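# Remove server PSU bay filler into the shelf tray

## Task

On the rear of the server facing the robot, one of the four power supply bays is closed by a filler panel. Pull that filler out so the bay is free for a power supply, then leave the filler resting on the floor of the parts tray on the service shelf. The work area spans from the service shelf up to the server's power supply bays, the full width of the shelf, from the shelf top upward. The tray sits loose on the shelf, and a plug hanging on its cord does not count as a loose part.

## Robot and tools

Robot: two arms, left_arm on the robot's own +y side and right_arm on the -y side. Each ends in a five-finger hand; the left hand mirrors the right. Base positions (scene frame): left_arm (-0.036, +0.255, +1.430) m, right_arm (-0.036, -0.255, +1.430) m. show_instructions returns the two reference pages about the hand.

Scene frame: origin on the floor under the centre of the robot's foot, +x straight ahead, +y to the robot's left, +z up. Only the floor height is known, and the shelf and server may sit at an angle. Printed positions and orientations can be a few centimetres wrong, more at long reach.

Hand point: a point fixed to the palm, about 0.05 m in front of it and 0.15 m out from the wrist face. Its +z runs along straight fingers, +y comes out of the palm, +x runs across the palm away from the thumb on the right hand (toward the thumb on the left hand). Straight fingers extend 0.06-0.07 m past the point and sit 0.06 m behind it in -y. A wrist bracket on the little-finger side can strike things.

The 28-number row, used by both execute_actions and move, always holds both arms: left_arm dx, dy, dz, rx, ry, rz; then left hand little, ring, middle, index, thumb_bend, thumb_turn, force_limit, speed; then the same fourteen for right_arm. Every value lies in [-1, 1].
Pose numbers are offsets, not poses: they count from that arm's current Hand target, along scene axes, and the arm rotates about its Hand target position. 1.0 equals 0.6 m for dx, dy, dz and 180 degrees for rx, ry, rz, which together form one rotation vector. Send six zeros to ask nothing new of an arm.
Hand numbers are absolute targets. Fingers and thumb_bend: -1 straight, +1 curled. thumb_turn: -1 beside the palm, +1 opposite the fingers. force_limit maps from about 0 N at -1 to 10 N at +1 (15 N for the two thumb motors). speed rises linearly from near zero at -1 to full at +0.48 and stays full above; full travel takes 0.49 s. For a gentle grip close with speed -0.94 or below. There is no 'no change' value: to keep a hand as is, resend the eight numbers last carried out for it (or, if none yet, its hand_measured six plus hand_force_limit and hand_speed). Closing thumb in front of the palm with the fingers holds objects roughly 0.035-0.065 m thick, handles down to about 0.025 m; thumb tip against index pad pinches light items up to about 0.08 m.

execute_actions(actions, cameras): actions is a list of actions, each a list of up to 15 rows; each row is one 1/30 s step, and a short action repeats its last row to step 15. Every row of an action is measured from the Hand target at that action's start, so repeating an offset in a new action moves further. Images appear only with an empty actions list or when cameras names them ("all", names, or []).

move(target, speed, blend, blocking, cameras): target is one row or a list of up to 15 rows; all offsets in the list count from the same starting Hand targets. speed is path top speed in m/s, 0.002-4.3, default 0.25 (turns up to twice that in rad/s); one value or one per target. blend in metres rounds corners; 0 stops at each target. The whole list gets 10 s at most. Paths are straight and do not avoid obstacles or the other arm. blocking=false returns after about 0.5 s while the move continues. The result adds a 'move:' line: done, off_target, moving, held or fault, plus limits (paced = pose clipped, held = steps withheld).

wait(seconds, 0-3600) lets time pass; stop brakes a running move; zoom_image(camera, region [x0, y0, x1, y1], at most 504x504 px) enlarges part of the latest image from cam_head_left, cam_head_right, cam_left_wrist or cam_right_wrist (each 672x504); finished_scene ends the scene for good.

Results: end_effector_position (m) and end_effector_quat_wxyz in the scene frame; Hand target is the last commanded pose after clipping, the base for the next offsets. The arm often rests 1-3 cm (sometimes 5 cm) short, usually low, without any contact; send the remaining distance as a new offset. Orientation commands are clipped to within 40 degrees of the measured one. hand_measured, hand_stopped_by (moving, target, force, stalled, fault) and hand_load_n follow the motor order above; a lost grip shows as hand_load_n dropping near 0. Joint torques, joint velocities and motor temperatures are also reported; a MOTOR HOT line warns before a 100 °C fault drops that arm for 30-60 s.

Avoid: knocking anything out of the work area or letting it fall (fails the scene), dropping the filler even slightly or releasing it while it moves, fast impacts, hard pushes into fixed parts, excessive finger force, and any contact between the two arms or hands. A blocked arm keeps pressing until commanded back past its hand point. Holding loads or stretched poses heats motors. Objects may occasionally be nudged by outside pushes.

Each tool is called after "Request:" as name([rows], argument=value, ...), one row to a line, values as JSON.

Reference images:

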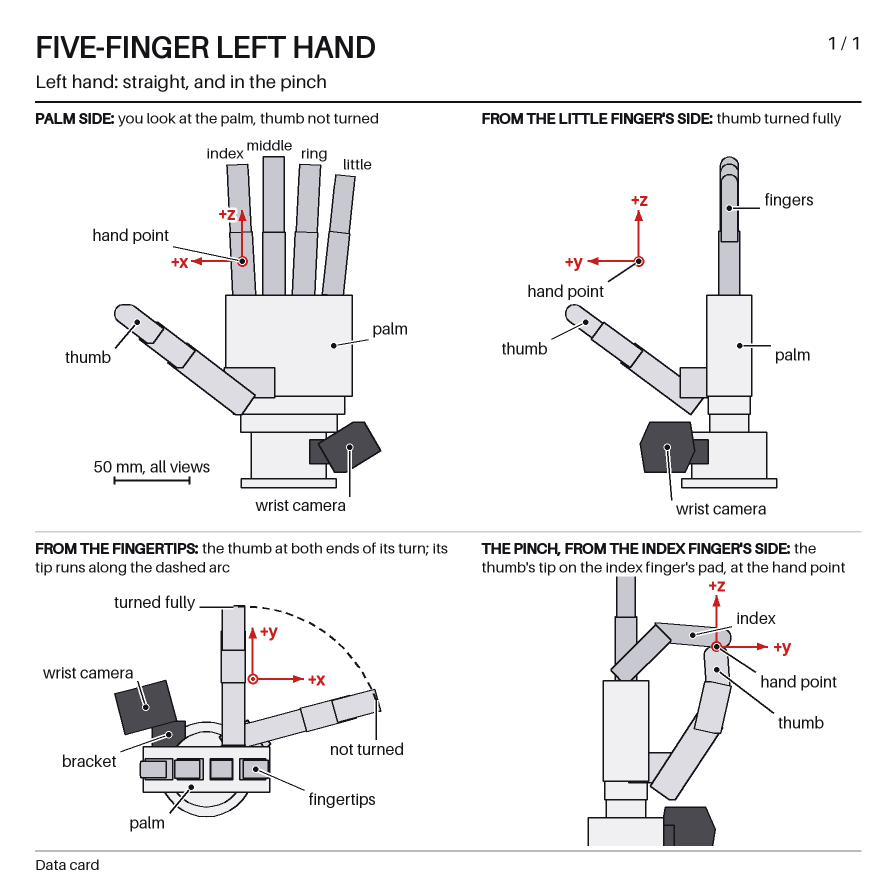

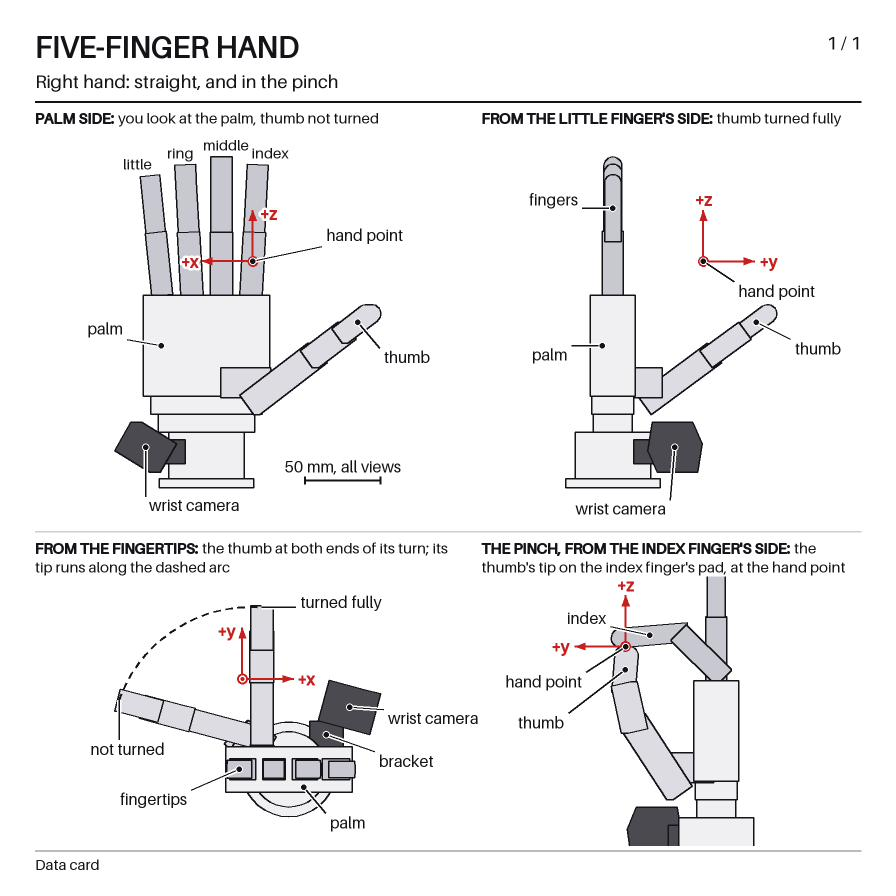

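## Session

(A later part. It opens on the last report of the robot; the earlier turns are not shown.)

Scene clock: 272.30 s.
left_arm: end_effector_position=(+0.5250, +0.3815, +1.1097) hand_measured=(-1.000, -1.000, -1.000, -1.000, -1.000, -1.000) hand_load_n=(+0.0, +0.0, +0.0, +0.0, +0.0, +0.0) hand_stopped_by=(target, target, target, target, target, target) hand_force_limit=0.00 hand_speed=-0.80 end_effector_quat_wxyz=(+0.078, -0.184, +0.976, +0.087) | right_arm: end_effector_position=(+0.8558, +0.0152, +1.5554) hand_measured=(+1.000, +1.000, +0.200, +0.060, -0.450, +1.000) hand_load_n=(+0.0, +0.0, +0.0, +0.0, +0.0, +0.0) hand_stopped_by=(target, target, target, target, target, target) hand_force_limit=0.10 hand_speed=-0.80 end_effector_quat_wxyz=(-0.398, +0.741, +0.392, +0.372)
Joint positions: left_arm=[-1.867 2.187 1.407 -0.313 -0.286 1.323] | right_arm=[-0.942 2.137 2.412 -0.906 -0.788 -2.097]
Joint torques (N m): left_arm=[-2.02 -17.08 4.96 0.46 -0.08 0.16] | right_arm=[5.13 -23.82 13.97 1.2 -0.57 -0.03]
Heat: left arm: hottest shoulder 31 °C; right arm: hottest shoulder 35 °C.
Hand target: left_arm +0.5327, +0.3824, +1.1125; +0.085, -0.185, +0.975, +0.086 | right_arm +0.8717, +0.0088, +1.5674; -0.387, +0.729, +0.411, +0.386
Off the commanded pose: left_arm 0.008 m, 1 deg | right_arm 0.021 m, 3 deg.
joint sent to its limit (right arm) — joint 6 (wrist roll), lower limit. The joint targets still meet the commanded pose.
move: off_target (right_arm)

Request:
move(target=[0,0,0,0,0,0,-1,-1,-1,-1,-1,-1,0,-0.8,0.002,0.0,0.017,0,0,0,1,1,0.2,0.06,-0.45,1,0.1,-0.8], speed=0.05, cameras=["cam_right_wrist"])

Request:
zoom_image(camera="cam_right_wrist", region=[300, 80, 560, 340])

Scene clock: 273.33 s.
left_arm: end_effector_position=(+0.5250, +0.3815, +1.1097) hand_measured=(-1.000, -1.000, -1.000, -1.000, -1.000, -1.000) hand_load_n=(+0.0, +0.0, +0.0, +0.0, +0.0, +0.0) hand_stopped_by=(target, target, target, target, target, target) hand_force_limit=0.00 hand_speed=-0.80 end_effector_quat_wxyz=(+0.078, -0.184, +0.976, +0.087) | right_arm: end_effector_position=(+0.8558, +0.0150, +1.5564) hand_measured=(+1.000, +1.000, +0.200, +0.060, -0.450, +1.000) hand_load_n=(+0.0, -0.5, +0.0, +0.0, +0.0, +0.0) hand_stopped_by=(target, target, target, target, target, target) hand_force_limit=0.10 hand_speed=-0.80 end_effector_quat_wxyz=(-0.398, +0.742, +0.392, +0.372)
Joint positions: left_arm=[-1.867 2.187 1.407 -0.313 -0.286 1.323] | right_arm=[-0.942 2.138 2.416 -0.91 -0.788 -2.097]
Joint torques (N m): left_arm=[-2.08 -17.14 4.97 0.44 -0.08 0.16] | right_arm=[5.6 -23.82 15.83 0.51 -0.47 -0.02]
Heat: left arm: hottest shoulder 31 °C; right arm: hottest shoulder 35 °C.
Hand target: left_arm +0.5327, +0.3824, +1.1125; +0.085, -0.185, +0.975, +0.086 | right_arm +0.8729, +0.0088, +1.5777; -0.387, +0.729, +0.411, +0.386
Off the commanded pose: left_arm 0.008 m, 1 deg | right_arm 0.028 m, 3 deg.
joint sent to its limit (right arm) — joint 6 (wrist roll), lower limit. The joint targets still meet the commanded pose.
move: off_target (right_arm)

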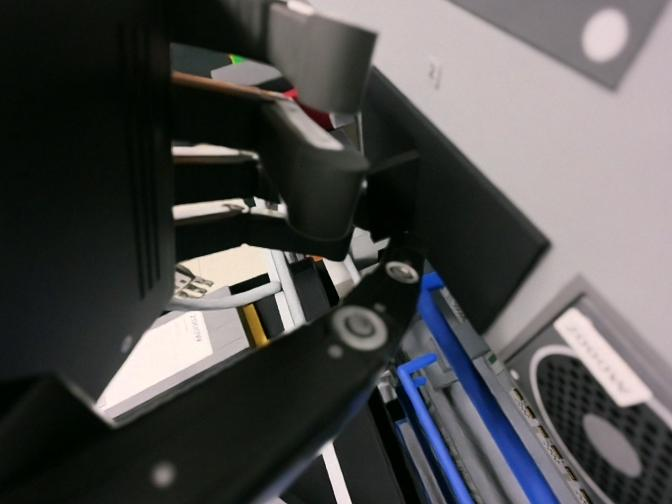

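Scaled by 1.938 from the camera's image (finer frame: 960x720).

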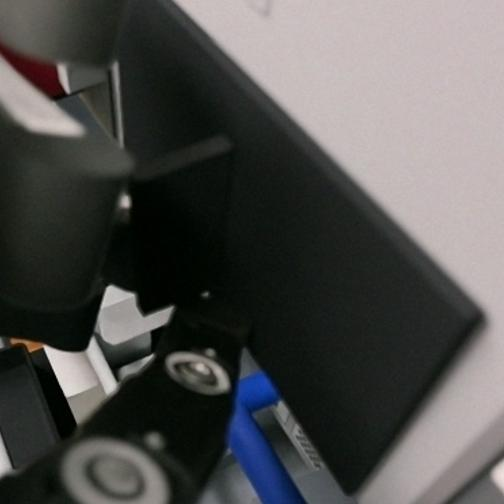

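Request:
move(target=[0,0,0,0,0,0,-1,-1,-1,-1,-1,-1,0,-0.8,0.0,0.0,0.016,0,0,0,1,1,0.2,0.06,-0.45,1,0.1,-0.8], speed=0.05, cameras=[])

Scene clock: 274.30 s.
left_arm: end_effector_position=(+0.5250, +0.3815, +1.1097) hand_measured=(-1.000, -1.000, -1.000, -1.000, -1.000, -1.000) hand_load_n=(+0.0, +0.0, +0.0, +0.0, +0.0, +0.0) hand_stopped_by=(target, target, target, target, target, target) hand_force_limit=0.00 hand_speed=-0.80 end_effector_quat_wxyz=(+0.078, -0.184, +0.976, +0.087) | right_arm: end_effector_position=(+0.8558, +0.0133, +1.5642) hand_measured=(+1.000, +1.000, +0.200, +0.060, -0.450, +1.000) hand_load_n=(+0.0, +0.0, +0.0, +0.0, +0.0, +0.0) hand_stopped_by=(target, target, target, target, target, target) hand_force_limit=0.10 hand_speed=-0.80 end_effector_quat_wxyz=(-0.399, +0.742, +0.391, +0.370)
Joint positions: left_arm=[-1.867 2.187 1.407 -0.313 -0.286 1.323] | right_arm=[-0.942 2.141 2.444 -0.94 -0.788 -2.097]
Joint torques (N m): left_arm=[-2.08 -17.26 4.96 0.44 -0.08 0.15] | right_arm=[5.54 -24.35 16.23 0.59 -0.39 -0.01]
Heat: left arm: hottest shoulder 31 °C; right arm: hottest shoulder 35 °C.
Hand target: left_arm +0.5327, +0.3824, +1.1125; +0.085, -0.185, +0.975, +0.086 | right_arm +0.8729, +0.0089, +1.5872; -0.387, +0.729, +0.411, +0.386
Off the commanded pose: left_arm 0.008 m, 1 deg | right_arm 0.029 m, 4 deg.
joint sent to its limit (right arm) — joint 6 (wrist roll), lower limit. The joint targets still meet the commanded pose.
move: off_target (right_arm)

Request:
move([
  [0,0,0,0,0,0,-1,-1,-1,-1,-1,-1,0,-0.8,0.004,0.001,0.0,0,0,0,1,1,0.2,0.06,-0.45,1,0.1,-0.8],
  [0,0,0,0,0,0,-1,-1,-1,-1,-1,-1,0,-0.8,0.004,0.001,0.0,0,0,0,1,1,0.5,0.06,-0.1,1,0.3,-0.9],
], speed=0.05, cameras=["cam_right_wrist"])

Request:
zoom_image(camera="cam_right_wrist", region=[300, 80, 560, 340])

Scene clock: 276.37 s.
left_arm: end_effector_position=(+0.5250, +0.3815, +1.1097) hand_measured=(-1.000, -1.000, -1.000, -1.000, -1.000, -1.000) hand_load_n=(-0.5, +0.0, +0.0, +0.0, +0.0, +0.0) hand_stopped_by=(target, target, target, target, target, target) hand_force_limit=0.00 hand_speed=-0.80 end_effector_quat_wxyz=(+0.078, -0.184, +0.976, +0.087) | right_arm: end_effector_position=(+0.8564, +0.0164, +1.5626) hand_measured=(+1.000, +1.000, +0.318, +0.060, -0.328, +1.000) hand_load_n=(+0.0, +0.0, +8.5, +0.0, +9.5, +2.5) hand_stopped_by=(target, target, force, target, force, target) hand_force_limit=0.30 hand_speed=-0.90 end_effector_quat_wxyz=(-0.401, +0.743, +0.392, +0.366)
Joint positions: left_arm=[-1.867 2.187 1.407 -0.313 -0.286 1.323] | right_arm=[-0.94 2.157 2.472 -0.958 -0.789 -2.097]
Joint torques (N m): left_arm=[-2.02 -17.2 4.96 0.46 -0.08 0.15] | right_arm=[5.36 -24.64 16.13 0.8 -0.37 -0.02]
Heat: left arm: hottest shoulder 31 °C; right arm: hottest shoulder 35 °C.
Hand target: left_arm +0.5327, +0.3824, +1.1125; +0.085, -0.185, +0.975, +0.086 | right_arm +0.8752, +0.0096, +1.5872; -0.388, +0.729, +0.411, +0.386
Off the commanded pose: left_arm 0.008 m, 1 deg | right_arm 0.032 m, 4 deg.
joint sent to its limit (right arm) — joint 6 (wrist roll), lower limit. The joint targets still meet the commanded pose.
move: off_target (right_arm); target 2's new numbers were sent with right_arm's hand 0.030 m and 4 deg from that target

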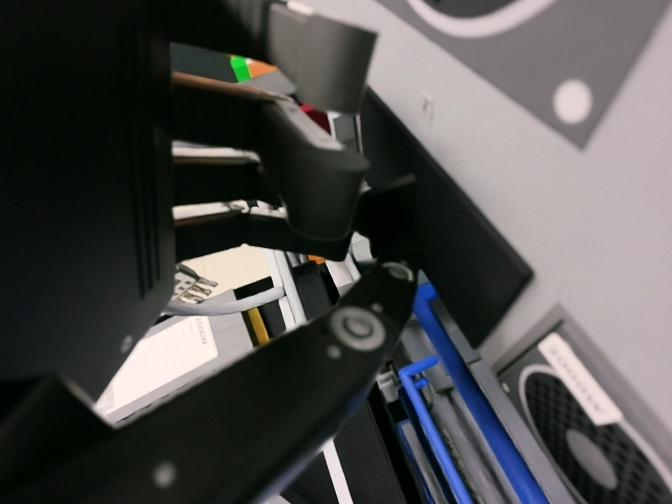

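Scaled by 1.938 from the camera's image (finer frame: 960x720).

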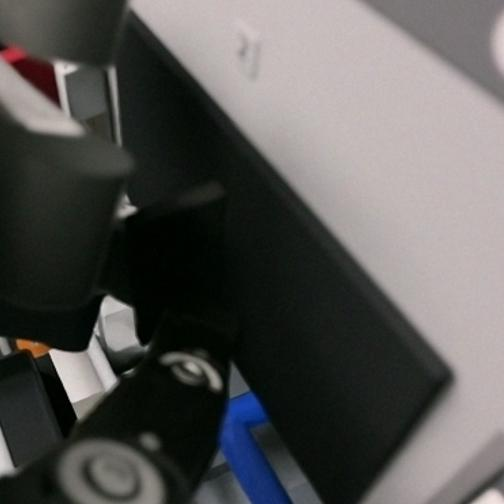

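Request:
move(target=[0,0,0,0,0,0,-1,-1,-1,-1,-1,-1,0,-0.8,0,0,0,0,0,0,1,1,0.62,0.06,0.02,1,1.0,-0.7], speed=0.05, cameras=[])

Scene clock: 277.10 s.
left_arm: end_effector_position=(+0.5250, +0.3815, +1.1097) hand_measured=(-1.000, -1.000, -1.000, -1.000, -1.000, -1.000) hand_load_n=(+0.0, +0.0, +0.0, +0.0, +0.0, +0.0) hand_stopped_by=(target, target, target, target, target, target) hand_force_limit=0.00 hand_speed=-0.80 end_effector_quat_wxyz=(+0.078, -0.184, +0.976, +0.087) | right_arm: end_effector_position=(+0.8566, +0.0163, +1.5626) hand_measured=(+1.000, +1.000, +0.338, +0.060, -0.282, +1.000) hand_load_n=(+0.0, +0.0, +14.5, +0.0, +15.0, +4.0) hand_stopped_by=(target, target, force, target, force, target) hand_force_limit=1.00 hand_speed=-0.70 end_effector_quat_wxyz=(-0.401, +0.743, +0.392, +0.367)
Joint positions: left_arm=[-1.867 2.187 1.407 -0.313 -0.286 1.323] | right_arm=[-0.94 2.158 2.472 -0.958 -0.788 -2.097]
Joint torques (N m): left_arm=[-2.02 -17.26 4.94 0.44 -0.09 0.15] | right_arm=[5.3 -24.35 16.1 0.65 -0.42 -0.02]
Heat: left arm: hottest shoulder 31 °C; right arm: hottest shoulder 35 °C.
Hand target: left_arm +0.5327, +0.3824, +1.1125; +0.085, -0.185, +0.975, +0.086 | right_arm +0.8752, +0.0096, +1.5873; -0.387, +0.729, +0.411, +0.386
Off the commanded pose: left_arm 0.008 m, 1 deg | right_arm 0.032 m, 4 deg.
joint sent to its limit (right arm) — joint 6 (wrist roll), lower limit. The joint targets still meet the commanded pose.
move: done

Request:
move(target=[0,0,0,0,0,0,-1,-1,-1,-1,-1,-1,0,-0.8,-0.03,0.002,0.002,0,0,0,1,1,0.62,0.06,0.05,1,1.0,-0.8], speed=0.04, cameras=[])

Scene clock: 278.27 s.
left_arm: end_effector_position=(+0.5250, +0.3815, +1.1097) hand_measured=(-1.000, -1.000, -1.000, -1.000, -1.000, -1.000) hand_load_n=(+0.0, +0.0, +0.0, +0.0, +0.0, +0.0) hand_stopped_by=(target, target, target, target, target, target) hand_force_limit=0.00 hand_speed=-0.80 end_effector_quat_wxyz=(+0.078, -0.184, +0.976, +0.087) | right_arm: end_effector_position=(+0.8565, +0.0160, +1.5618) hand_measured=(+1.000, +1.000, +0.338, +0.060, -0.282, +1.000) hand_load_n=(+0.0, +0.0, +15.0, +0.0, +15.0, +4.0) hand_stopped_by=(target, target, force, target, force, target) hand_force_limit=1.00 hand_speed=-0.80 end_effector_quat_wxyz=(-0.397, +0.740, +0.393, +0.375)
Joint positions: left_arm=[-1.867 2.187 1.407 -0.313 -0.286 1.323] | right_arm=[-0.94 2.134 2.417 -0.907 -0.786 -2.097]
Joint torques (N m): left_arm=[-2.08 -17.2 4.97 0.47 -0.09 0.15] | right_arm=[5.71 -28.28 9.2 1.09 -0.32 -0.02]
Heat: left arm: hottest shoulder 31 °C; right arm: hottest shoulder 35 °C.
Hand target: left_arm +0.5327, +0.3824, +1.1125; +0.085, -0.185, +0.975, +0.086 | right_arm +0.8572, +0.0108, +1.5883; -0.387, +0.729, +0.411, +0.386
Off the commanded pose: left_arm 0.008 m, 1 deg | right_arm 0.027 m, 3 deg.
joint sent to its limit (right arm) — joint 6 (wrist roll), lower limit. The joint targets still meet the commanded pose.
move: off_target (right_arm)

Request:
move(target=[0,0,0,0,0,0,-1,-1,-1,-1,-1,-1,0,-0.8,-0.02,0.003,0.006,0,0,0,1,1,0.62,0.06,0.05,1,1.0,-0.8], speed=0.04, cameras=[])

Scene clock: 279.23 s.
left_arm: end_effector_position=(+0.5250, +0.3815, +1.1097) hand_measured=(-1.000, -1.000, -1.000, -1.000, -1.000, -1.000) hand_load_n=(+0.0, +0.0, +0.0, +0.0, +0.0, +0.0) hand_stopped_by=(target, target, target, target, target, target) hand_force_limit=0.00 hand_speed=-0.80 end_effector_quat_wxyz=(+0.078, -0.184, +0.976, +0.087) | right_arm: end_effector_position=(+0.8530, +0.0154, +1.5620) hand_measured=(+1.000, +1.000, +0.336, +0.060, -0.282, +1.000) hand_load_n=(+0.0, +0.0, +17.0, +0.0, +13.5, +4.0) hand_stopped_by=(target, target, force, target, force, target) hand_force_limit=1.00 hand_speed=-0.80 end_effector_quat_wxyz=(-0.390, +0.738, +0.395, +0.384)
Joint positions: left_arm=[-1.867 2.187 1.407 -0.313 -0.286 1.323] | right_arm=[-0.937 2.097 2.343 -0.85 -0.775 -2.097]
Joint torques (N m): left_arm=[-2.08 -17.08 4.97 0.47 -0.09 0.15] | right_arm=[6.01 -28.92 8.69 0.14 -0.54 -0.01]
Heat: left arm: hottest shoulder 31 °C; right arm: hottest shoulder 35 °C.
Hand target: left_arm +0.5327, +0.3824, +1.1125; +0.085, -0.185, +0.975, +0.086 | right_arm +0.8453, +0.0126, +1.5921; -0.387, +0.729, +0.411, +0.386
Off the commanded pose: left_arm 0.008 m, 1 deg | right_arm 0.031 m, 2 deg.
joint sent to its limit (right arm) — joint 6 (wrist roll), lower limit. The joint targets still meet the commanded pose.
move: off_target (right_arm)

Request:
move(target=[0,0,0,0,0,0,-1,-1,-1,-1,-1,-1,0,-0.8,0,0,0,0,0,0,1,1,0.62,0.06,0.12,1,1.0,-0.7], speed=0.04, cameras=["cam_right_wrist"])

Request:
zoom_image(camera="cam_right_wrist", region=[300, 80, 560, 340])

Scene clock: 279.90 s.
left_arm: end_effector_position=(+0.5250, +0.3815, +1.1097) hand_measured=(-1.000, -1.000, -1.000, -1.000, -1.000, -1.000) hand_load_n=(+0.0, +0.0, +0.0, +0.0, +0.0, +0.0) hand_stopped_by=(target, target, target, target, target, target) hand_force_limit=0.00 hand_speed=-0.80 end_effector_quat_wxyz=(+0.078, -0.184, +0.976, +0.087) | right_arm: end_effector_position=(+0.8529, +0.0152, +1.5620) hand_measured=(+1.000, +1.000, +0.336, +0.060, -0.264, +1.000) hand_load_n=(+0.0, +0.0, +18.0, +0.0, +15.0, +5.0) hand_stopped_by=(target, target, force, target, force, target) hand_force_limit=1.00 hand_speed=-0.70 end_effector_quat_wxyz=(-0.390, +0.738, +0.395, +0.384)
Joint positions: left_arm=[-1.867 2.187 1.407 -0.313 -0.286 1.323] | right_arm=[-0.937 2.096 2.342 -0.849 -0.774 -2.097]
Joint torques (N m): left_arm=[-2.08 -17.14 4.97 0.46 -0.08 0.16] | right_arm=[6.12 -28.86 8.69 0.17 -0.57 -0.04]
Heat: left arm: hottest shoulder 31 °C; right arm: hottest shoulder 35 °C.
Hand target: left_arm +0.5327, +0.3824, +1.1125; +0.085, -0.185, +0.975, +0.086 | right_arm +0.8452, +0.0126, +1.5919; -0.387, +0.729, +0.411, +0.386
Off the commanded pose: left_arm 0.008 m, 1 deg | right_arm 0.031 m, 2 deg.
joint sent to its limit (right arm) — joint 6 (wrist roll), lower limit. The joint targets still meet the commanded pose.
move: done

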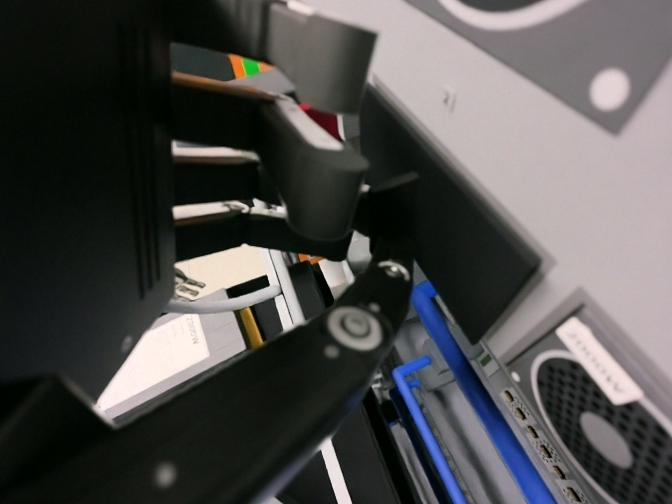

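Scaled by 1.938 from the camera's image (finer frame: 960x720).

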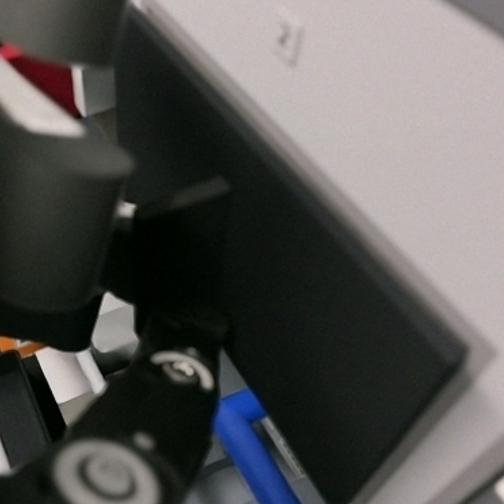

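Request:
move(target=[0,0,0,0,0,0,-1,-1,-1,-1,-1,-1,0,-0.8,-0.012,0.003,0.006,0,0,0,1,1,0.62,0.06,0.12,1,1.0,-0.7], speed=0.04, cameras=[])

Request:
move(target=[0,0,0,0,0,0,-1,-1,-1,-1,-1,-1,0,-0.8,0,0,0,0,0,0,1,1,0.62,0.06,0.16,1,1.0,-0.6], speed=0.04, cameras=[])

Scene clock: 281.13 s.
left_arm: end_effector_position=(+0.5250, +0.3815, +1.1097) hand_measured=(-1.000, -1.000, -1.000, -1.000, -1.000, -1.000) hand_load_n=(+0.0, +0.0, +0.0, +0.0, +0.0, +0.0) hand_stopped_by=(target, target, target, target, target, target) hand_force_limit=0.00 hand_speed=-0.80 end_effector_quat_wxyz=(+0.078, -0.184, +0.976, +0.087) | right_arm: end_effector_position=(+0.8424, +0.0142, +1.5687) hand_measured=(+1.000, +1.000, +0.336, +0.060, -0.264, +1.000) hand_load_n=(+0.0, +0.0, +12.0, +0.5, +8.5, +3.0) hand_stopped_by=(target, target, force, target, force, target) hand_force_limit=1.00 hand_speed=-0.70 end_effector_quat_wxyz=(-0.391, +0.739, +0.395, +0.380)
Joint positions: left_arm=[-1.867 2.187 1.407 -0.313 -0.286 1.323] | right_arm=[-0.934 2.057 2.29 -0.843 -0.773 -2.097]
Joint torques (N m): left_arm=[-2.08 -17.2 4.97 0.44 -0.08 0.15] | right_arm=[6.48 -27.52 9.54 0.46 -0.45 -0.01]
Heat: left arm: hottest shoulder 31 °C; right arm: hottest shoulder 35 °C.
Hand target: left_arm +0.5327, +0.3824, +1.1125; +0.085, -0.185, +0.975, +0.086 | right_arm +0.8380, +0.0144, +1.5958; -0.387, +0.729, +0.411, +0.386
Off the commanded pose: left_arm 0.008 m, 1 deg | right_arm 0.027 m, 2 deg.
joint sent to its limit (right arm) — joint 6 (wrist roll), lower limit. The joint targets still meet the commanded pose.
move: off_target (right_arm)

Scene clock: 281.63 s.
left_arm: end_effector_position=(+0.5250, +0.3815, +1.1097) hand_measured=(-1.000, -1.000, -1.000, -1.000, -1.000, -1.000) hand_load_n=(+0.0, +0.0, +0.0, +0.0, +0.0, +0.0) hand_stopped_by=(target, target, target, target, target, target) hand_force_limit=0.00 hand_speed=-0.80 end_effector_quat_wxyz=(+0.078, -0.184, +0.976, +0.087) | right_arm: end_effector_position=(+0.8422, +0.0142, +1.5680) hand_measured=(+1.000, +1.000, +0.336, +0.060, -0.218, +1.000) hand_load_n=(+0.0, +0.0, +13.0, +0.0, +15.5, +3.5) hand_stopped_by=(target, target, force, target, force, target) hand_force_limit=1.00 hand_speed=-0.60 end_effector_quat_wxyz=(-0.391, +0.739, +0.395, +0.380)
Joint positions: left_arm=[-1.867 2.187 1.407 -0.313 -0.286 1.323] | right_arm=[-0.934 2.057 2.288 -0.843 -0.773 -2.097]
Joint torques (N m): left_arm=[-2.02 -17.14 5 0.46 -0.08 0.15] | right_arm=[5.95 -27.52 9.57 0.49 -0.43 -0.02]
Heat: left arm: hottest shoulder 31 °C; right arm: hottest shoulder 35 °C.
Hand target: left_arm +0.5327, +0.3824, +1.1125; +0.085, -0.185, +0.975, +0.086 | right_arm +0.8380, +0.0144, +1.5957; -0.387, +0.729, +0.411, +0.386
Off the commanded pose: left_arm 0.008 m, 1 deg | right_arm 0.028 m, 2 deg.
joint sent to its limit (right arm) — joint 6 (wrist roll), lower limit. The joint targets still meet the commanded pose.
move: done

Request:
wait(seconds=0.1, cameras=["cam_right_wrist","cam_head_left"])

Request:
zoom_image(camera="cam_right_wrist", region=[300, 80, 560, 340])

Scene clock: 281.90 s.
left_arm: end_effector_position=(+0.5250, +0.3815, +1.1097) hand_measured=(-1.000, -1.000, -1.000, -1.000, -1.000, -1.000) hand_load_n=(+0.0, +0.0, +0.0, -0.5, +0.0, +0.0) hand_stopped_by=(target, target, target, target, target, target) hand_force_limit=0.00 hand_speed=-0.80 end_effector_quat_wxyz=(+0.078, -0.184, +0.976, +0.087) | right_arm: end_effector_position=(+0.8422, +0.0142, +1.5680) hand_measured=(+1.000, +1.000, +0.336, +0.060, -0.218, +1.000) hand_load_n=(+0.0, +0.0, +12.5, -0.5, +15.5, +4.0) hand_stopped_by=(target, target, force, target, force, target) hand_force_limit=1.00 hand_speed=-0.60 end_effector_quat_wxyz=(-0.391, +0.739, +0.395, +0.380)
Joint positions: left_arm=[-1.867 2.187 1.407 -0.313 -0.286 1.323] | right_arm=[-0.934 2.057 2.288 -0.843 -0.773 -2.097]
Joint torques (N m): left_arm=[-2.02 -17.26 4.94 0.47 -0.08 0.15] | right_arm=[6.18 -27.58 9.58 0.54 -0.45 -0.04]
Heat: left arm: hottest shoulder 31 °C; right arm: hottest shoulder 35 °C.
Hand target: left_arm +0.5327, +0.3824, +1.1125; +0.085, -0.185, +0.975, +0.086 | right_arm +0.8380, +0.0144, +1.5957; -0.387, +0.729, +0.411, +0.386
Off the commanded pose: left_arm 0.008 m, 1 deg | right_arm 0.028 m, 2 deg.
wait: 0.10 s; at rest from the start
Images, in order (width x height): cam_head_left 672x504, cam_right_wrist 672x504.

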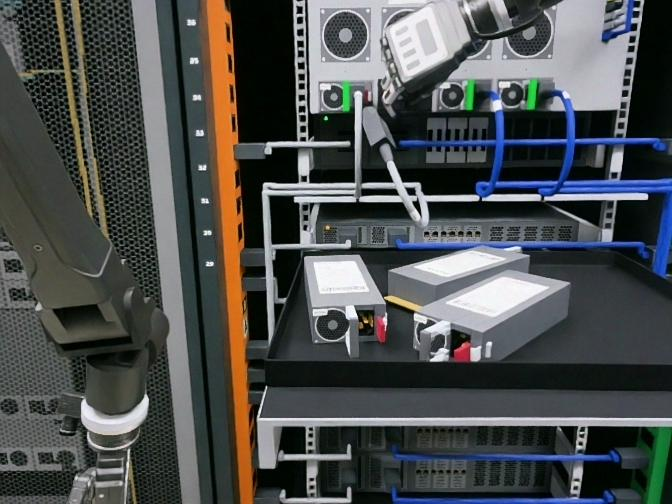

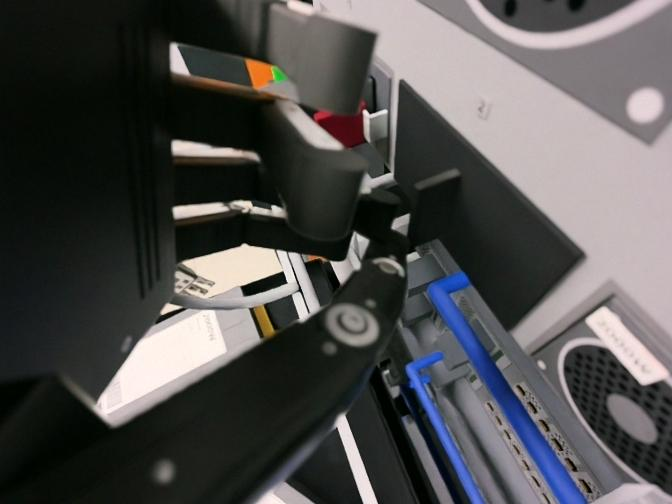

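Scaled by 1.938 from the camera's image (finer frame: 960x720).

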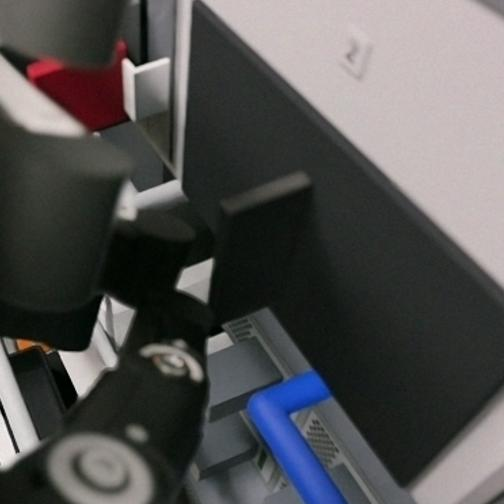

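Request:
move([
  [0,0,0,0,0,0,-1,-1,-1,-1,-1,-1,0,-0.8,0,0,0,0,0,0,1,1,0.2,0.06,-0.45,1,0.1,-0.8],
  [0,0,0,0,0,0,-1,-1,-1,-1,-1,-1,0,-0.8,0.04,-0.008,-0.012,0,0,0,1,1,0.2,0.06,-0.45,1,0.1,-0.8],
], speed=0.05, cameras=["cam_right_wrist"])

Request:
zoom_image(camera="cam_right_wrist", region=[300, 80, 560, 340])

Scene clock: 291.57 s.
left_arm: end_effector_position=(+0.5250, +0.3815, +1.1097) hand_measured=(-1.000, -1.000, -1.000, -1.000, -1.000, -1.000) hand_load_n=(+0.0, +0.0, +0.0, +0.0, +0.0, +0.0) hand_stopped_by=(target, target, target, target, target, target) hand_force_limit=0.00 hand_speed=-0.80 end_effector_quat_wxyz=(+0.078, -0.184, +0.976, +0.087) | right_arm: end_effector_position=(+0.8466, +0.0163, +1.5699) hand_measured=(+1.000, +1.000, +0.200, +0.060, -0.450, +1.000) hand_load_n=(+0.0, +0.0, +0.0, +0.0, +0.0, +0.0) hand_stopped_by=(target, target, target, target, target, target) hand_force_limit=0.10 hand_speed=-0.80 end_effector_quat_wxyz=(-0.396, +0.740, +0.394, +0.374)
Joint positions: left_arm=[-1.867 2.187 1.407 -0.313 -0.286 1.323] | right_arm=[-0.934 2.09 2.359 -0.893 -0.78 -2.097]
Joint torques (N m): left_arm=[-2.02 -17.03 4.94 0.46 -0.08 0.15] | right_arm=[5.01 -23.71 15.65 0.32 -0.6 0]
Heat: left arm: hottest shoulder 31 °C; right arm: hottest shoulder 37 °C.
Hand target: left_arm +0.5327, +0.3824, +1.1125; +0.085, -0.185, +0.975, +0.086 | right_arm +0.8620, +0.0096, +1.5885; -0.387, +0.729, +0.411, +0.386
Off the commanded pose: left_arm 0.008 m, 1 deg | right_arm 0.025 m, 3 deg.
joint sent to its limit (right arm) — joint 6 (wrist roll), lower limit. The joint targets still meet the commanded pose.
move: off_target (right_arm)

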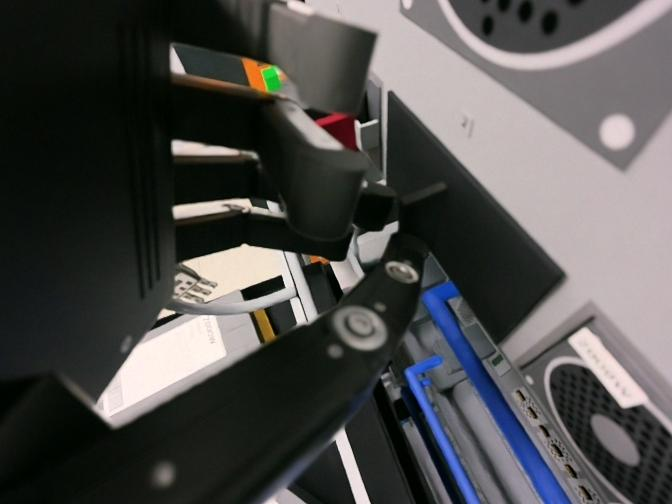

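Scaled by 1.938 from the camera's image (finer frame: 960x720).

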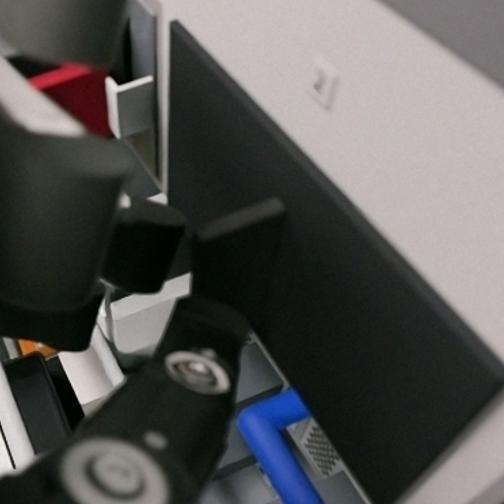

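Request:
move(target=[0,0,0,0,0,0,-1,-1,-1,-1,-1,-1,0,-0.8,0.002,-0.012,-0.002,0,0,0,1,1,0.2,0.06,-0.45,1,0.1,-0.8], speed=0.05, cameras=[])

Scene clock: 292.53 s.
left_arm: end_effector_position=(+0.5250, +0.3815, +1.1097) hand_measured=(-1.000, -1.000, -1.000, -1.000, -1.000, -1.000) hand_load_n=(+0.0, +0.0, -0.5, +0.0, +0.0, +0.0) hand_stopped_by=(target, target, target, target, target, target) hand_force_limit=0.00 hand_speed=-0.80 end_effector_quat_wxyz=(+0.078, -0.184, +0.976, +0.087) | right_arm: end_effector_position=(+0.8488, +0.0090, +1.5687) hand_measured=(+1.000, +1.000, +0.200, +0.060, -0.450, +1.000) hand_load_n=(+0.0, +0.0, +0.0, +0.0, +0.0, +0.0) hand_stopped_by=(target, target, target, target, target, target) hand_force_limit=0.10 hand_speed=-0.80 end_effector_quat_wxyz=(-0.397, +0.741, +0.392, +0.375)
Joint positions: left_arm=[-1.867 2.187 1.407 -0.313 -0.286 1.323] | right_arm=[-0.944 2.09 2.359 -0.893 -0.788 -2.097]
Joint torques (N m): left_arm=[-2.02 -17.14 4.94 0.46 -0.08 0.15] | right_arm=[5.07 -23.88 15.1 0.42 -0.6 -0.02]
Heat: left arm: hottest shoulder 31 °C; right arm: hottest shoulder 37 °C.
Hand target: left_arm +0.5327, +0.3824, +1.1125; +0.085, -0.185, +0.975, +0.086 | right_arm +0.8633, +0.0022, +1.5873; -0.387, +0.729, +0.411, +0.386
Off the commanded pose: left_arm 0.008 m, 1 deg | right_arm 0.025 m, 3 deg.
joint sent to its limit (right arm) — joint 6 (wrist roll), lower limit. The joint targets still meet the commanded pose.
move: off_target (right_arm)

Request:
move(target=[0,0,0,0,0,0,-1,-1,-1,-1,-1,-1,0,-0.8,0.014,0.004,-0.004,0,0,0,1,1,0.2,0.06,-0.45,1,0.1,-0.8], speed=0.05, cameras=["cam_right_wrist"])

Request:
zoom_image(camera="cam_right_wrist", region=[300, 80, 560, 340])

Scene clock: 293.63 s.
left_arm: end_effector_position=(+0.5250, +0.3815, +1.1097) hand_measured=(-1.000, -1.000, -1.000, -1.000, -1.000, -1.000) hand_load_n=(+0.0, +0.0, +0.0, +0.0, +0.0, +0.0) hand_stopped_by=(target, target, target, target, target, target) hand_force_limit=0.00 hand_speed=-0.80 end_effector_quat_wxyz=(+0.078, -0.184, +0.976, +0.087) | right_arm: end_effector_position=(+0.8558, +0.0114, +1.5668) hand_measured=(+1.000, +1.000, +0.200, +0.060, -0.450, +1.000) hand_load_n=(+0.0, +0.0, +0.0, +0.0, +0.0, +0.0) hand_stopped_by=(target, target, target, target, target, target) hand_force_limit=0.10 hand_speed=-0.80 end_effector_quat_wxyz=(-0.398, +0.740, +0.392, +0.375)
Joint positions: left_arm=[-1.867 2.187 1.407 -0.313 -0.286 1.323] | right_arm=[-0.944 2.127 2.422 -0.92 -0.79 -2.097]
Joint torques (N m): left_arm=[-2.02 -17.26 4.97 0.46 -0.09 0.16] | right_arm=[5.36 -23.82 15.76 0.54 -0.51 -0.03]
Heat: left arm: hottest shoulder 31 °C; right arm: hottest shoulder 37 °C.
Hand target: left_arm +0.5327, +0.3824, +1.1125; +0.085, -0.185, +0.975, +0.086 | right_arm +0.8717, +0.0046, +1.5847; -0.387, +0.729, +0.411, +0.386
Off the commanded pose: left_arm 0.008 m, 1 deg | right_arm 0.025 m, 3 deg.
joint sent to its limit (right arm) — joint 6 (wrist roll), lower limit. The joint targets still meet the commanded pose.
move: off_target (right_arm)

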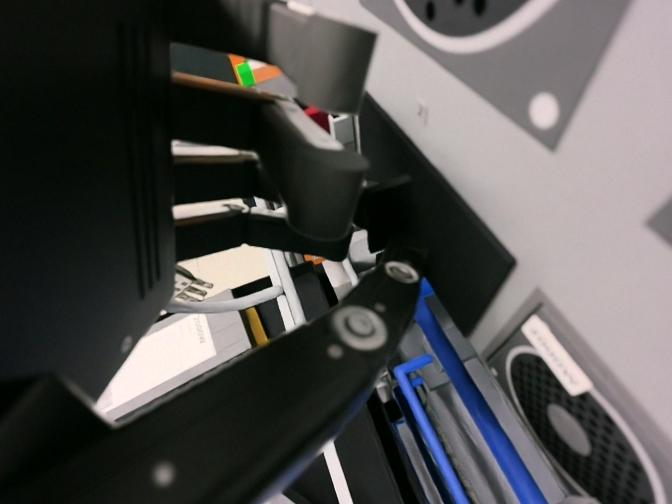

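Scaled by 1.938 from the camera's image (finer frame: 960x720).

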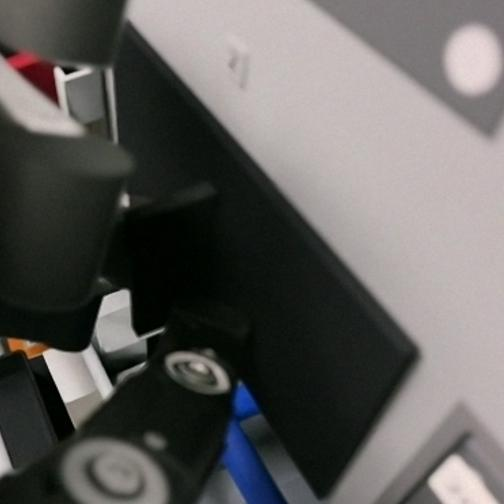

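Request:
move([
  [0,0,0,0,0,0,-1,-1,-1,-1,-1,-1,0,-0.8,0.004,0.001,-0.002,0,0,0,1,1,0.2,0.06,-0.45,1,0.1,-0.8],
  [0,0,0,0,0,0,-1,-1,-1,-1,-1,-1,0,-0.8,0.004,0.001,-0.002,0,0,0,1,1,0.5,0.06,-0.1,1,0.3,-0.9],
], speed=0.05, cameras=[])

Request:
move(target=[0,0,0,0,0,0,-1,-1,-1,-1,-1,-1,0,-0.8,0,0,0,0,0,0,1,1,0.62,0.06,0.02,1,1.0,-0.4], speed=0.05, cameras=[])

Scene clock: 295.83 s.
left_arm: end_effector_position=(+0.5250, +0.3815, +1.1097) hand_measured=(-1.000, -1.000, -1.000, -1.000, -1.000, -1.000) hand_load_n=(+0.0, +0.0, +0.0, +0.0, +0.0, +0.0) hand_stopped_by=(target, target, target, target, target, target) hand_force_limit=0.00 hand_speed=-0.80 end_effector_quat_wxyz=(+0.078, -0.184, +0.976, +0.087) | right_arm: end_effector_position=(+0.8561, +0.0160, +1.5644) hand_measured=(+1.000, +1.000, +0.318, +0.060, -0.324, +1.000) hand_load_n=(+0.0, +0.0, +9.5, +0.0, +9.5, +2.5) hand_stopped_by=(target, target, force, target, force, target) hand_force_limit=0.30 hand_speed=-0.90 end_effector_quat_wxyz=(-0.401, +0.739, +0.392, +0.371)
Joint positions: left_arm=[-1.867 2.187 1.407 -0.313 -0.286 1.323] | right_arm=[-0.941 2.144 2.446 -0.934 -0.795 -2.097]
Joint torques (N m): left_arm=[-2.02 -17.08 4.98 0.44 -0.08 0.15] | right_arm=[4.89 -24 15.65 0.58 -0.33 -0.01]
Heat: left arm: hottest shoulder 31 °C; right arm: hottest shoulder 37 °C.
Hand target: left_arm +0.5327, +0.3824, +1.1125; +0.085, -0.185, +0.975, +0.086 | right_arm +0.8741, +0.0053, +1.5837; -0.387, +0.729, +0.411, +0.386
Off the commanded pose: left_arm 0.008 m, 1 deg | right_arm 0.028 m, 3 deg.
joint sent to its limit (right arm) — joint 6 (wrist roll), lower limit. The joint targets still meet the commanded pose.
move: off_target (right_arm); target 2's new numbers were sent with right_arm's hand 0.025 m and 3 deg from that target

Scene clock: 296.33 s.
left_arm: end_effector_position=(+0.5250, +0.3815, +1.1097) hand_measured=(-1.000, -1.000, -1.000, -1.000, -1.000, -1.000) hand_load_n=(+0.0, +0.0, +0.0, +0.0, +0.0, +0.0) hand_stopped_by=(target, target, target, target, target, target) hand_force_limit=0.00 hand_speed=-0.80 end_effector_quat_wxyz=(+0.078, -0.184, +0.976, +0.087) | right_arm: end_effector_position=(+0.8562, +0.0159, +1.5640) hand_measured=(+1.000, +1.000, +0.338, +0.060, -0.280, +1.000) hand_load_n=(+0.0, +0.0, +15.5, +0.0, +15.0, +4.0) hand_stopped_by=(target, target, force, target, force, target) hand_force_limit=1.00 hand_speed=-0.40 end_effector_quat_wxyz=(-0.401, +0.740, +0.392, +0.371)
Joint positions: left_arm=[-1.867 2.187 1.407 -0.313 -0.286 1.323] | right_arm=[-0.941 2.144 2.446 -0.934 -0.794 -2.097]
Joint torques (N m): left_arm=[-2.02 -17.08 4.97 0.47 -0.08 0.16] | right_arm=[4.84 -24.35 15.66 0.59 -0.38 0]
Heat: left arm: hottest shoulder 31 °C; right arm: hottest shoulder 37 °C.
Hand target: left_arm +0.5327, +0.3824, +1.1125; +0.085, -0.185, +0.975, +0.086 | right_arm +0.8740, +0.0054, +1.5836; -0.387, +0.729, +0.411, +0.386
Off the commanded pose: left_arm 0.008 m, 1 deg | right_arm 0.029 m, 3 deg.
joint sent to its limit (right arm) — joint 6 (wrist roll), lower limit. The joint targets still meet the commanded pose.
move: done

Request:
move(target=[0,0,0,0,0,0,-1,-1,-1,-1,-1,-1,0,-0.8,0,0,0,0,0,0,1,1,0.62,0.6,0.02,1,1.0,-0.7], speed=0.05, cameras=["cam_right_wrist"])

Request:
zoom_image(camera="cam_right_wrist", region=[300, 80, 560, 340])

Scene clock: 297.57 s.
left_arm: end_effector_position=(+0.5250, +0.3815, +1.1097) hand_measured=(-1.000, -1.000, -1.000, -1.000, -1.000, -1.000) hand_load_n=(+0.0, +0.0, +0.0, +0.5, +0.0, +0.0) hand_stopped_by=(target, target, target, target, target, target) hand_force_limit=0.00 hand_speed=-0.80 end_effector_quat_wxyz=(+0.078, -0.184, +0.976, +0.087) | right_arm: end_effector_position=(+0.8562, +0.0159, +1.5640) hand_measured=(+1.000, +1.000, +0.338, +0.600, -0.280, +1.000) hand_load_n=(+0.0, +0.0, +15.5, +2.5, +15.5, +3.5) hand_stopped_by=(target, target, force, target, force, target) hand_force_limit=1.00 hand_speed=-0.70 end_effector_quat_wxyz=(-0.401, +0.740, +0.392, +0.371)
Joint positions: left_arm=[-1.867 2.187 1.407 -0.313 -0.286 1.323] | right_arm=[-0.941 2.144 2.446 -0.934 -0.794 -2.097]
Joint torques (N m): left_arm=[-2.08 -17.14 4.96 0.46 -0.09 0.15] | right_arm=[4.66 -24.18 15.56 0.55 -0.36 -0.02]
Heat: left arm: hottest shoulder 31 °C; right arm: hottest shoulder 36 °C.
Hand target: left_arm +0.5327, +0.3824, +1.1125; +0.085, -0.185, +0.975, +0.086 | right_arm +0.8740, +0.0054, +1.5836; -0.387, +0.729, +0.411, +0.386
Off the commanded pose: left_arm 0.008 m, 1 deg | right_arm 0.029 m, 3 deg.
joint sent to its limit (right arm) — joint 6 (wrist roll), lower limit. The joint targets still meet the commanded pose.
move: done

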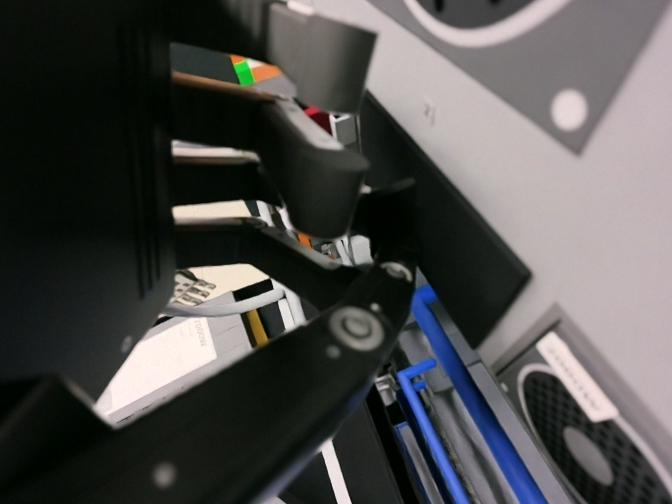

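Scaled by 1.938 from the camera's image (finer frame: 960x720).

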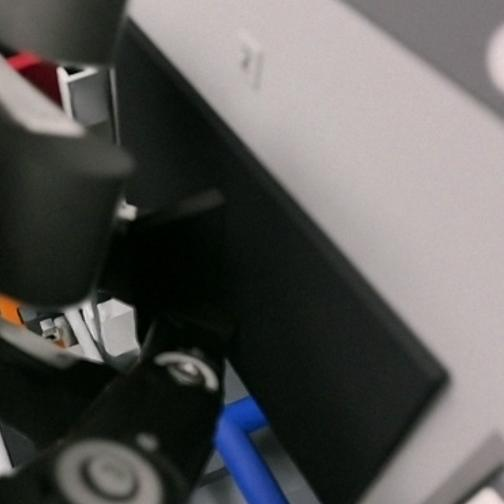

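Request:
move(target=[0,0,0,0,0,0,-1,-1,-1,-1,-1,-1,0,-0.8,-0.028,0.015,0.004,0,0,0,1,1,0.62,0.06,0.05,1,1.0,-0.6], speed=0.05, cameras=[])

Scene clock: 298.67 s.
left_arm: end_effector_position=(+0.5250, +0.3815, +1.1097) hand_measured=(-1.000, -1.000, -1.000, -1.000, -1.000, -1.000) hand_load_n=(+0.5, +0.0, +0.0, +0.0, +0.0, +0.0) hand_stopped_by=(target, target, target, target, target, target) hand_force_limit=0.00 hand_speed=-0.80 end_effector_quat_wxyz=(+0.078, -0.184, +0.976, +0.087) | right_arm: end_effector_position=(+0.8566, +0.0160, +1.5635) hand_measured=(+1.000, +1.000, +0.338, +0.060, -0.280, +1.000) hand_load_n=(+0.0, +0.0, +16.0, +0.0, +15.0, +4.0) hand_stopped_by=(target, target, force, target, force, target) hand_force_limit=1.00 hand_speed=-0.60 end_effector_quat_wxyz=(-0.396, +0.739, +0.393, +0.377)
Joint positions: left_arm=[-1.867 2.187 1.407 -0.313 -0.286 1.323] | right_arm=[-0.939 2.132 2.417 -0.906 -0.784 -2.097]
Joint torques (N m): left_arm=[-2.02 -17.14 4.96 0.47 -0.08 0.15] | right_arm=[6.3 -28.1 9.22 1.09 -0.26 -0.02]
Heat: left arm: hottest shoulder 31 °C; right arm: hottest shoulder 36 °C.
Hand target: left_arm +0.5327, +0.3824, +1.1125; +0.085, -0.185, +0.975, +0.086 | right_arm +0.8572, +0.0144, +1.5859; -0.387, +0.729, +0.411, +0.386
Off the commanded pose: left_arm 0.008 m, 1 deg | right_arm 0.023 m, 3 deg.
joint sent to its limit (right arm) — joint 6 (wrist roll), lower limit. The joint targets still meet the commanded pose.
move: off_target (right_arm)

Request:
move(target=[0,0,0,0,0,0,-1,-1,-1,-1,-1,-1,0,-0.8,-0.015,0.008,0.001,0,0,0,1,1,0.62,0.06,0.05,1,1.0,-0.6], speed=0.05, cameras=[])

Request:
move(target=[0,0,0,0,0,0,-1,-1,-1,-1,-1,-1,0,-0.8,0,0,0,0,0,0,1,1,0.62,0.06,0.12,1,1.0,-0.3], speed=0.05, cameras=[])

Scene clock: 299.67 s.
left_arm: end_effector_position=(+0.5250, +0.3815, +1.1097) hand_measured=(-1.000, -1.000, -1.000, -1.000, -1.000, -1.000) hand_load_n=(+0.0, +0.0, +0.0, +0.0, +0.0, +0.0) hand_stopped_by=(target, target, target, target, target, target) hand_force_limit=0.00 hand_speed=-0.80 end_effector_quat_wxyz=(+0.078, -0.184, +0.976, +0.087) | right_arm: end_effector_position=(+0.8545, +0.0160, +1.5636) hand_measured=(+1.000, +1.000, +0.338, +0.060, -0.280, +1.000) hand_load_n=(+0.0, +0.0, +16.0, +0.0, +15.0, +3.5) hand_stopped_by=(target, target, force, target, force, target) hand_force_limit=1.00 hand_speed=-0.60 end_effector_quat_wxyz=(-0.389, +0.739, +0.395, +0.383)
Joint positions: left_arm=[-1.867 2.187 1.407 -0.313 -0.286 1.323] | right_arm=[-0.936 2.104 2.361 -0.861 -0.772 -2.097]
Joint torques (N m): left_arm=[-1.96 -17.14 4.96 0.46 -0.09 0.15] | right_arm=[6.53 -28.4 8.85 0.47 -0.47 -0.02]
Heat: left arm: hottest shoulder 31 °C; right arm: hottest shoulder 37 °C.
Hand target: left_arm +0.5327, +0.3824, +1.1125; +0.085, -0.185, +0.975, +0.086 | right_arm +0.8482, +0.0191, +1.5867; -0.387, +0.729, +0.411, +0.386
Off the commanded pose: left_arm 0.008 m, 1 deg | right_arm 0.024 m, 2 deg.
joint sent to its limit (right arm) — joint 6 (wrist roll), lower limit. The joint targets still meet the commanded pose.
move: off_target (right_arm)

Scene clock: 300.17 s.
left_arm: end_effector_position=(+0.5250, +0.3815, +1.1097) hand_measured=(-1.000, -1.000, -1.000, -1.000, -1.000, -1.000) hand_load_n=(+0.0, +0.0, +0.0, +0.0, +0.0, +0.0) hand_stopped_by=(target, target, target, target, target, target) hand_force_limit=0.00 hand_speed=-0.80 end_effector_quat_wxyz=(+0.078, -0.184, +0.976, +0.087) | right_arm: end_effector_position=(+0.8545, +0.0160, +1.5634) hand_measured=(+1.000, +1.000, +0.338, +0.060, -0.280, +1.000) hand_load_n=(+0.0, +0.0, +16.0, +0.0, +15.5, +4.0) hand_stopped_by=(target, target, force, target, force, target) hand_force_limit=1.00 hand_speed=-0.30 end_effector_quat_wxyz=(-0.389, +0.739, +0.395, +0.383)
Joint positions: left_arm=[-1.867 2.187 1.407 -0.313 -0.286 1.323] | right_arm=[-0.936 2.104 2.361 -0.861 -0.772 -2.097]
Joint torques (N m): left_arm=[-2.02 -17.14 4.94 0.43 -0.09 0.15] | right_arm=[6.83 -27.87 8.83 0.46 -0.47 0]
Heat: left arm: hottest shoulder 31 °C; right arm: hottest shoulder 37 °C.
Hand target: left_arm +0.5327, +0.3824, +1.1125; +0.085, -0.185, +0.975, +0.086 | right_arm +0.8482, +0.0191, +1.5866; -0.387, +0.729, +0.411, +0.386
Off the commanded pose: left_arm 0.008 m, 1 deg | right_arm 0.024 m, 2 deg.
joint sent to its limit (right arm) — joint 6 (wrist roll), lower limit. The joint targets still meet the commanded pose.
move: done

Request:
move(target=[0,0,0,0,0,0,-1,-1,-1,-1,-1,-1,0,-0.8,-0.009,0.004,0,0,0,0,1,1,0.62,0.06,0.12,1,1.0,-0.3], speed=0.05, cameras=[])

Request:
move(target=[0,0,0,0,0,0,-1,-1,-1,-1,-1,-1,0,-0.8,0,0,0,0,0,0,1,1,0.62,0.06,0.2,1,1.0,-0.3], speed=0.05, cameras=["cam_right_wrist"])

Scene clock: 301.53 s.
left_arm: end_effector_position=(+0.5250, +0.3815, +1.1097) hand_measured=(-1.000, -1.000, -1.000, -1.000, -1.000, -1.000) hand_load_n=(+0.0, +0.0, +0.0, +0.0, +0.0, +0.0) hand_stopped_by=(target, target, target, target, target, target) hand_force_limit=0.00 hand_speed=-0.80 end_effector_quat_wxyz=(+0.078, -0.184, +0.976, +0.087) | right_arm: end_effector_position=(+0.8524, +0.0170, +1.5634) hand_measured=(+1.000, +1.000, +0.338, +0.060, -0.280, +1.000) hand_load_n=(+0.0, +0.0, +16.0, +0.0, +15.0, +4.0) hand_stopped_by=(target, target, force, target, force, target) hand_force_limit=1.00 hand_speed=-0.30 end_effector_quat_wxyz=(-0.386, +0.738, +0.396, +0.386)
Joint positions: left_arm=[-1.867 2.187 1.407 -0.313 -0.286 1.323] | right_arm=[-0.933 2.088 2.329 -0.836 -0.766 -2.097]
Joint torques (N m): left_arm=[-2.08 -17.14 4.96 0.44 -0.09 0.15] | right_arm=[6.83 -27.87 8.53 0.25 -0.55 0.01]
Heat: left arm: hottest shoulder 31 °C; right arm: hottest shoulder 37 °C.
Hand target: left_arm +0.5327, +0.3824, +1.1125; +0.085, -0.185, +0.975, +0.086 | right_arm +0.8428, +0.0216, +1.5866; -0.388, +0.729, +0.411, +0.386
Off the commanded pose: left_arm 0.008 m, 1 deg | right_arm 0.026 m, 2 deg.
joint sent to its limit (right arm) — joint 6 (wrist roll), lower limit. The joint targets still meet the commanded pose.
move: off_target (right_arm)

Scene clock: 302.03 s.
left_arm: end_effector_position=(+0.5250, +0.3815, +1.1097) hand_measured=(-1.000, -1.000, -1.000, -1.000, -1.000, -1.000) hand_load_n=(+0.0, +0.0, +0.0, +0.0, +0.0, +0.0) hand_stopped_by=(target, target, target, target, target, target) hand_force_limit=0.00 hand_speed=-0.80 end_effector_quat_wxyz=(+0.078, -0.184, +0.976, +0.087) | right_arm: end_effector_position=(+0.8524, +0.0167, +1.5637) hand_measured=(+1.000, +1.000, +0.338, +0.060, -0.260, +1.000) hand_load_n=(+0.0, +0.0, +17.5, -0.5, +16.5, +5.0) hand_stopped_by=(target, target, force, target, force, target) hand_force_limit=1.00 hand_speed=-0.30 end_effector_quat_wxyz=(-0.386, +0.738, +0.396, +0.387)
Joint positions: left_arm=[-1.867 2.187 1.407 -0.313 -0.286 1.323] | right_arm=[-0.933 2.087 2.327 -0.835 -0.765 -2.097]
Joint torques (N m): left_arm=[-2.02 -17.14 4.96 0.46 -0.08 0.15] | right_arm=[6.89 -27.63 8.73 0.29 -0.59 -0.01]
Heat: left arm: hottest shoulder 31 °C; right arm: hottest shoulder 37 °C.
Hand target: left_arm +0.5327, +0.3824, +1.1125; +0.085, -0.185, +0.975, +0.086 | right_arm +0.8428, +0.0216, +1.5867; -0.387, +0.729, +0.411, +0.386
Off the commanded pose: left_arm 0.008 m, 1 deg | right_arm 0.025 m, 2 deg.
joint sent to its limit (right arm) — joint 6 (wrist roll), lower limit. The joint targets still meet the commanded pose.
move: done

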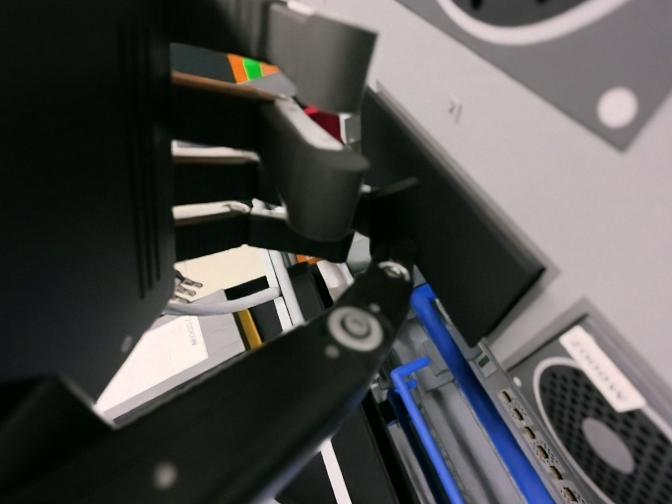

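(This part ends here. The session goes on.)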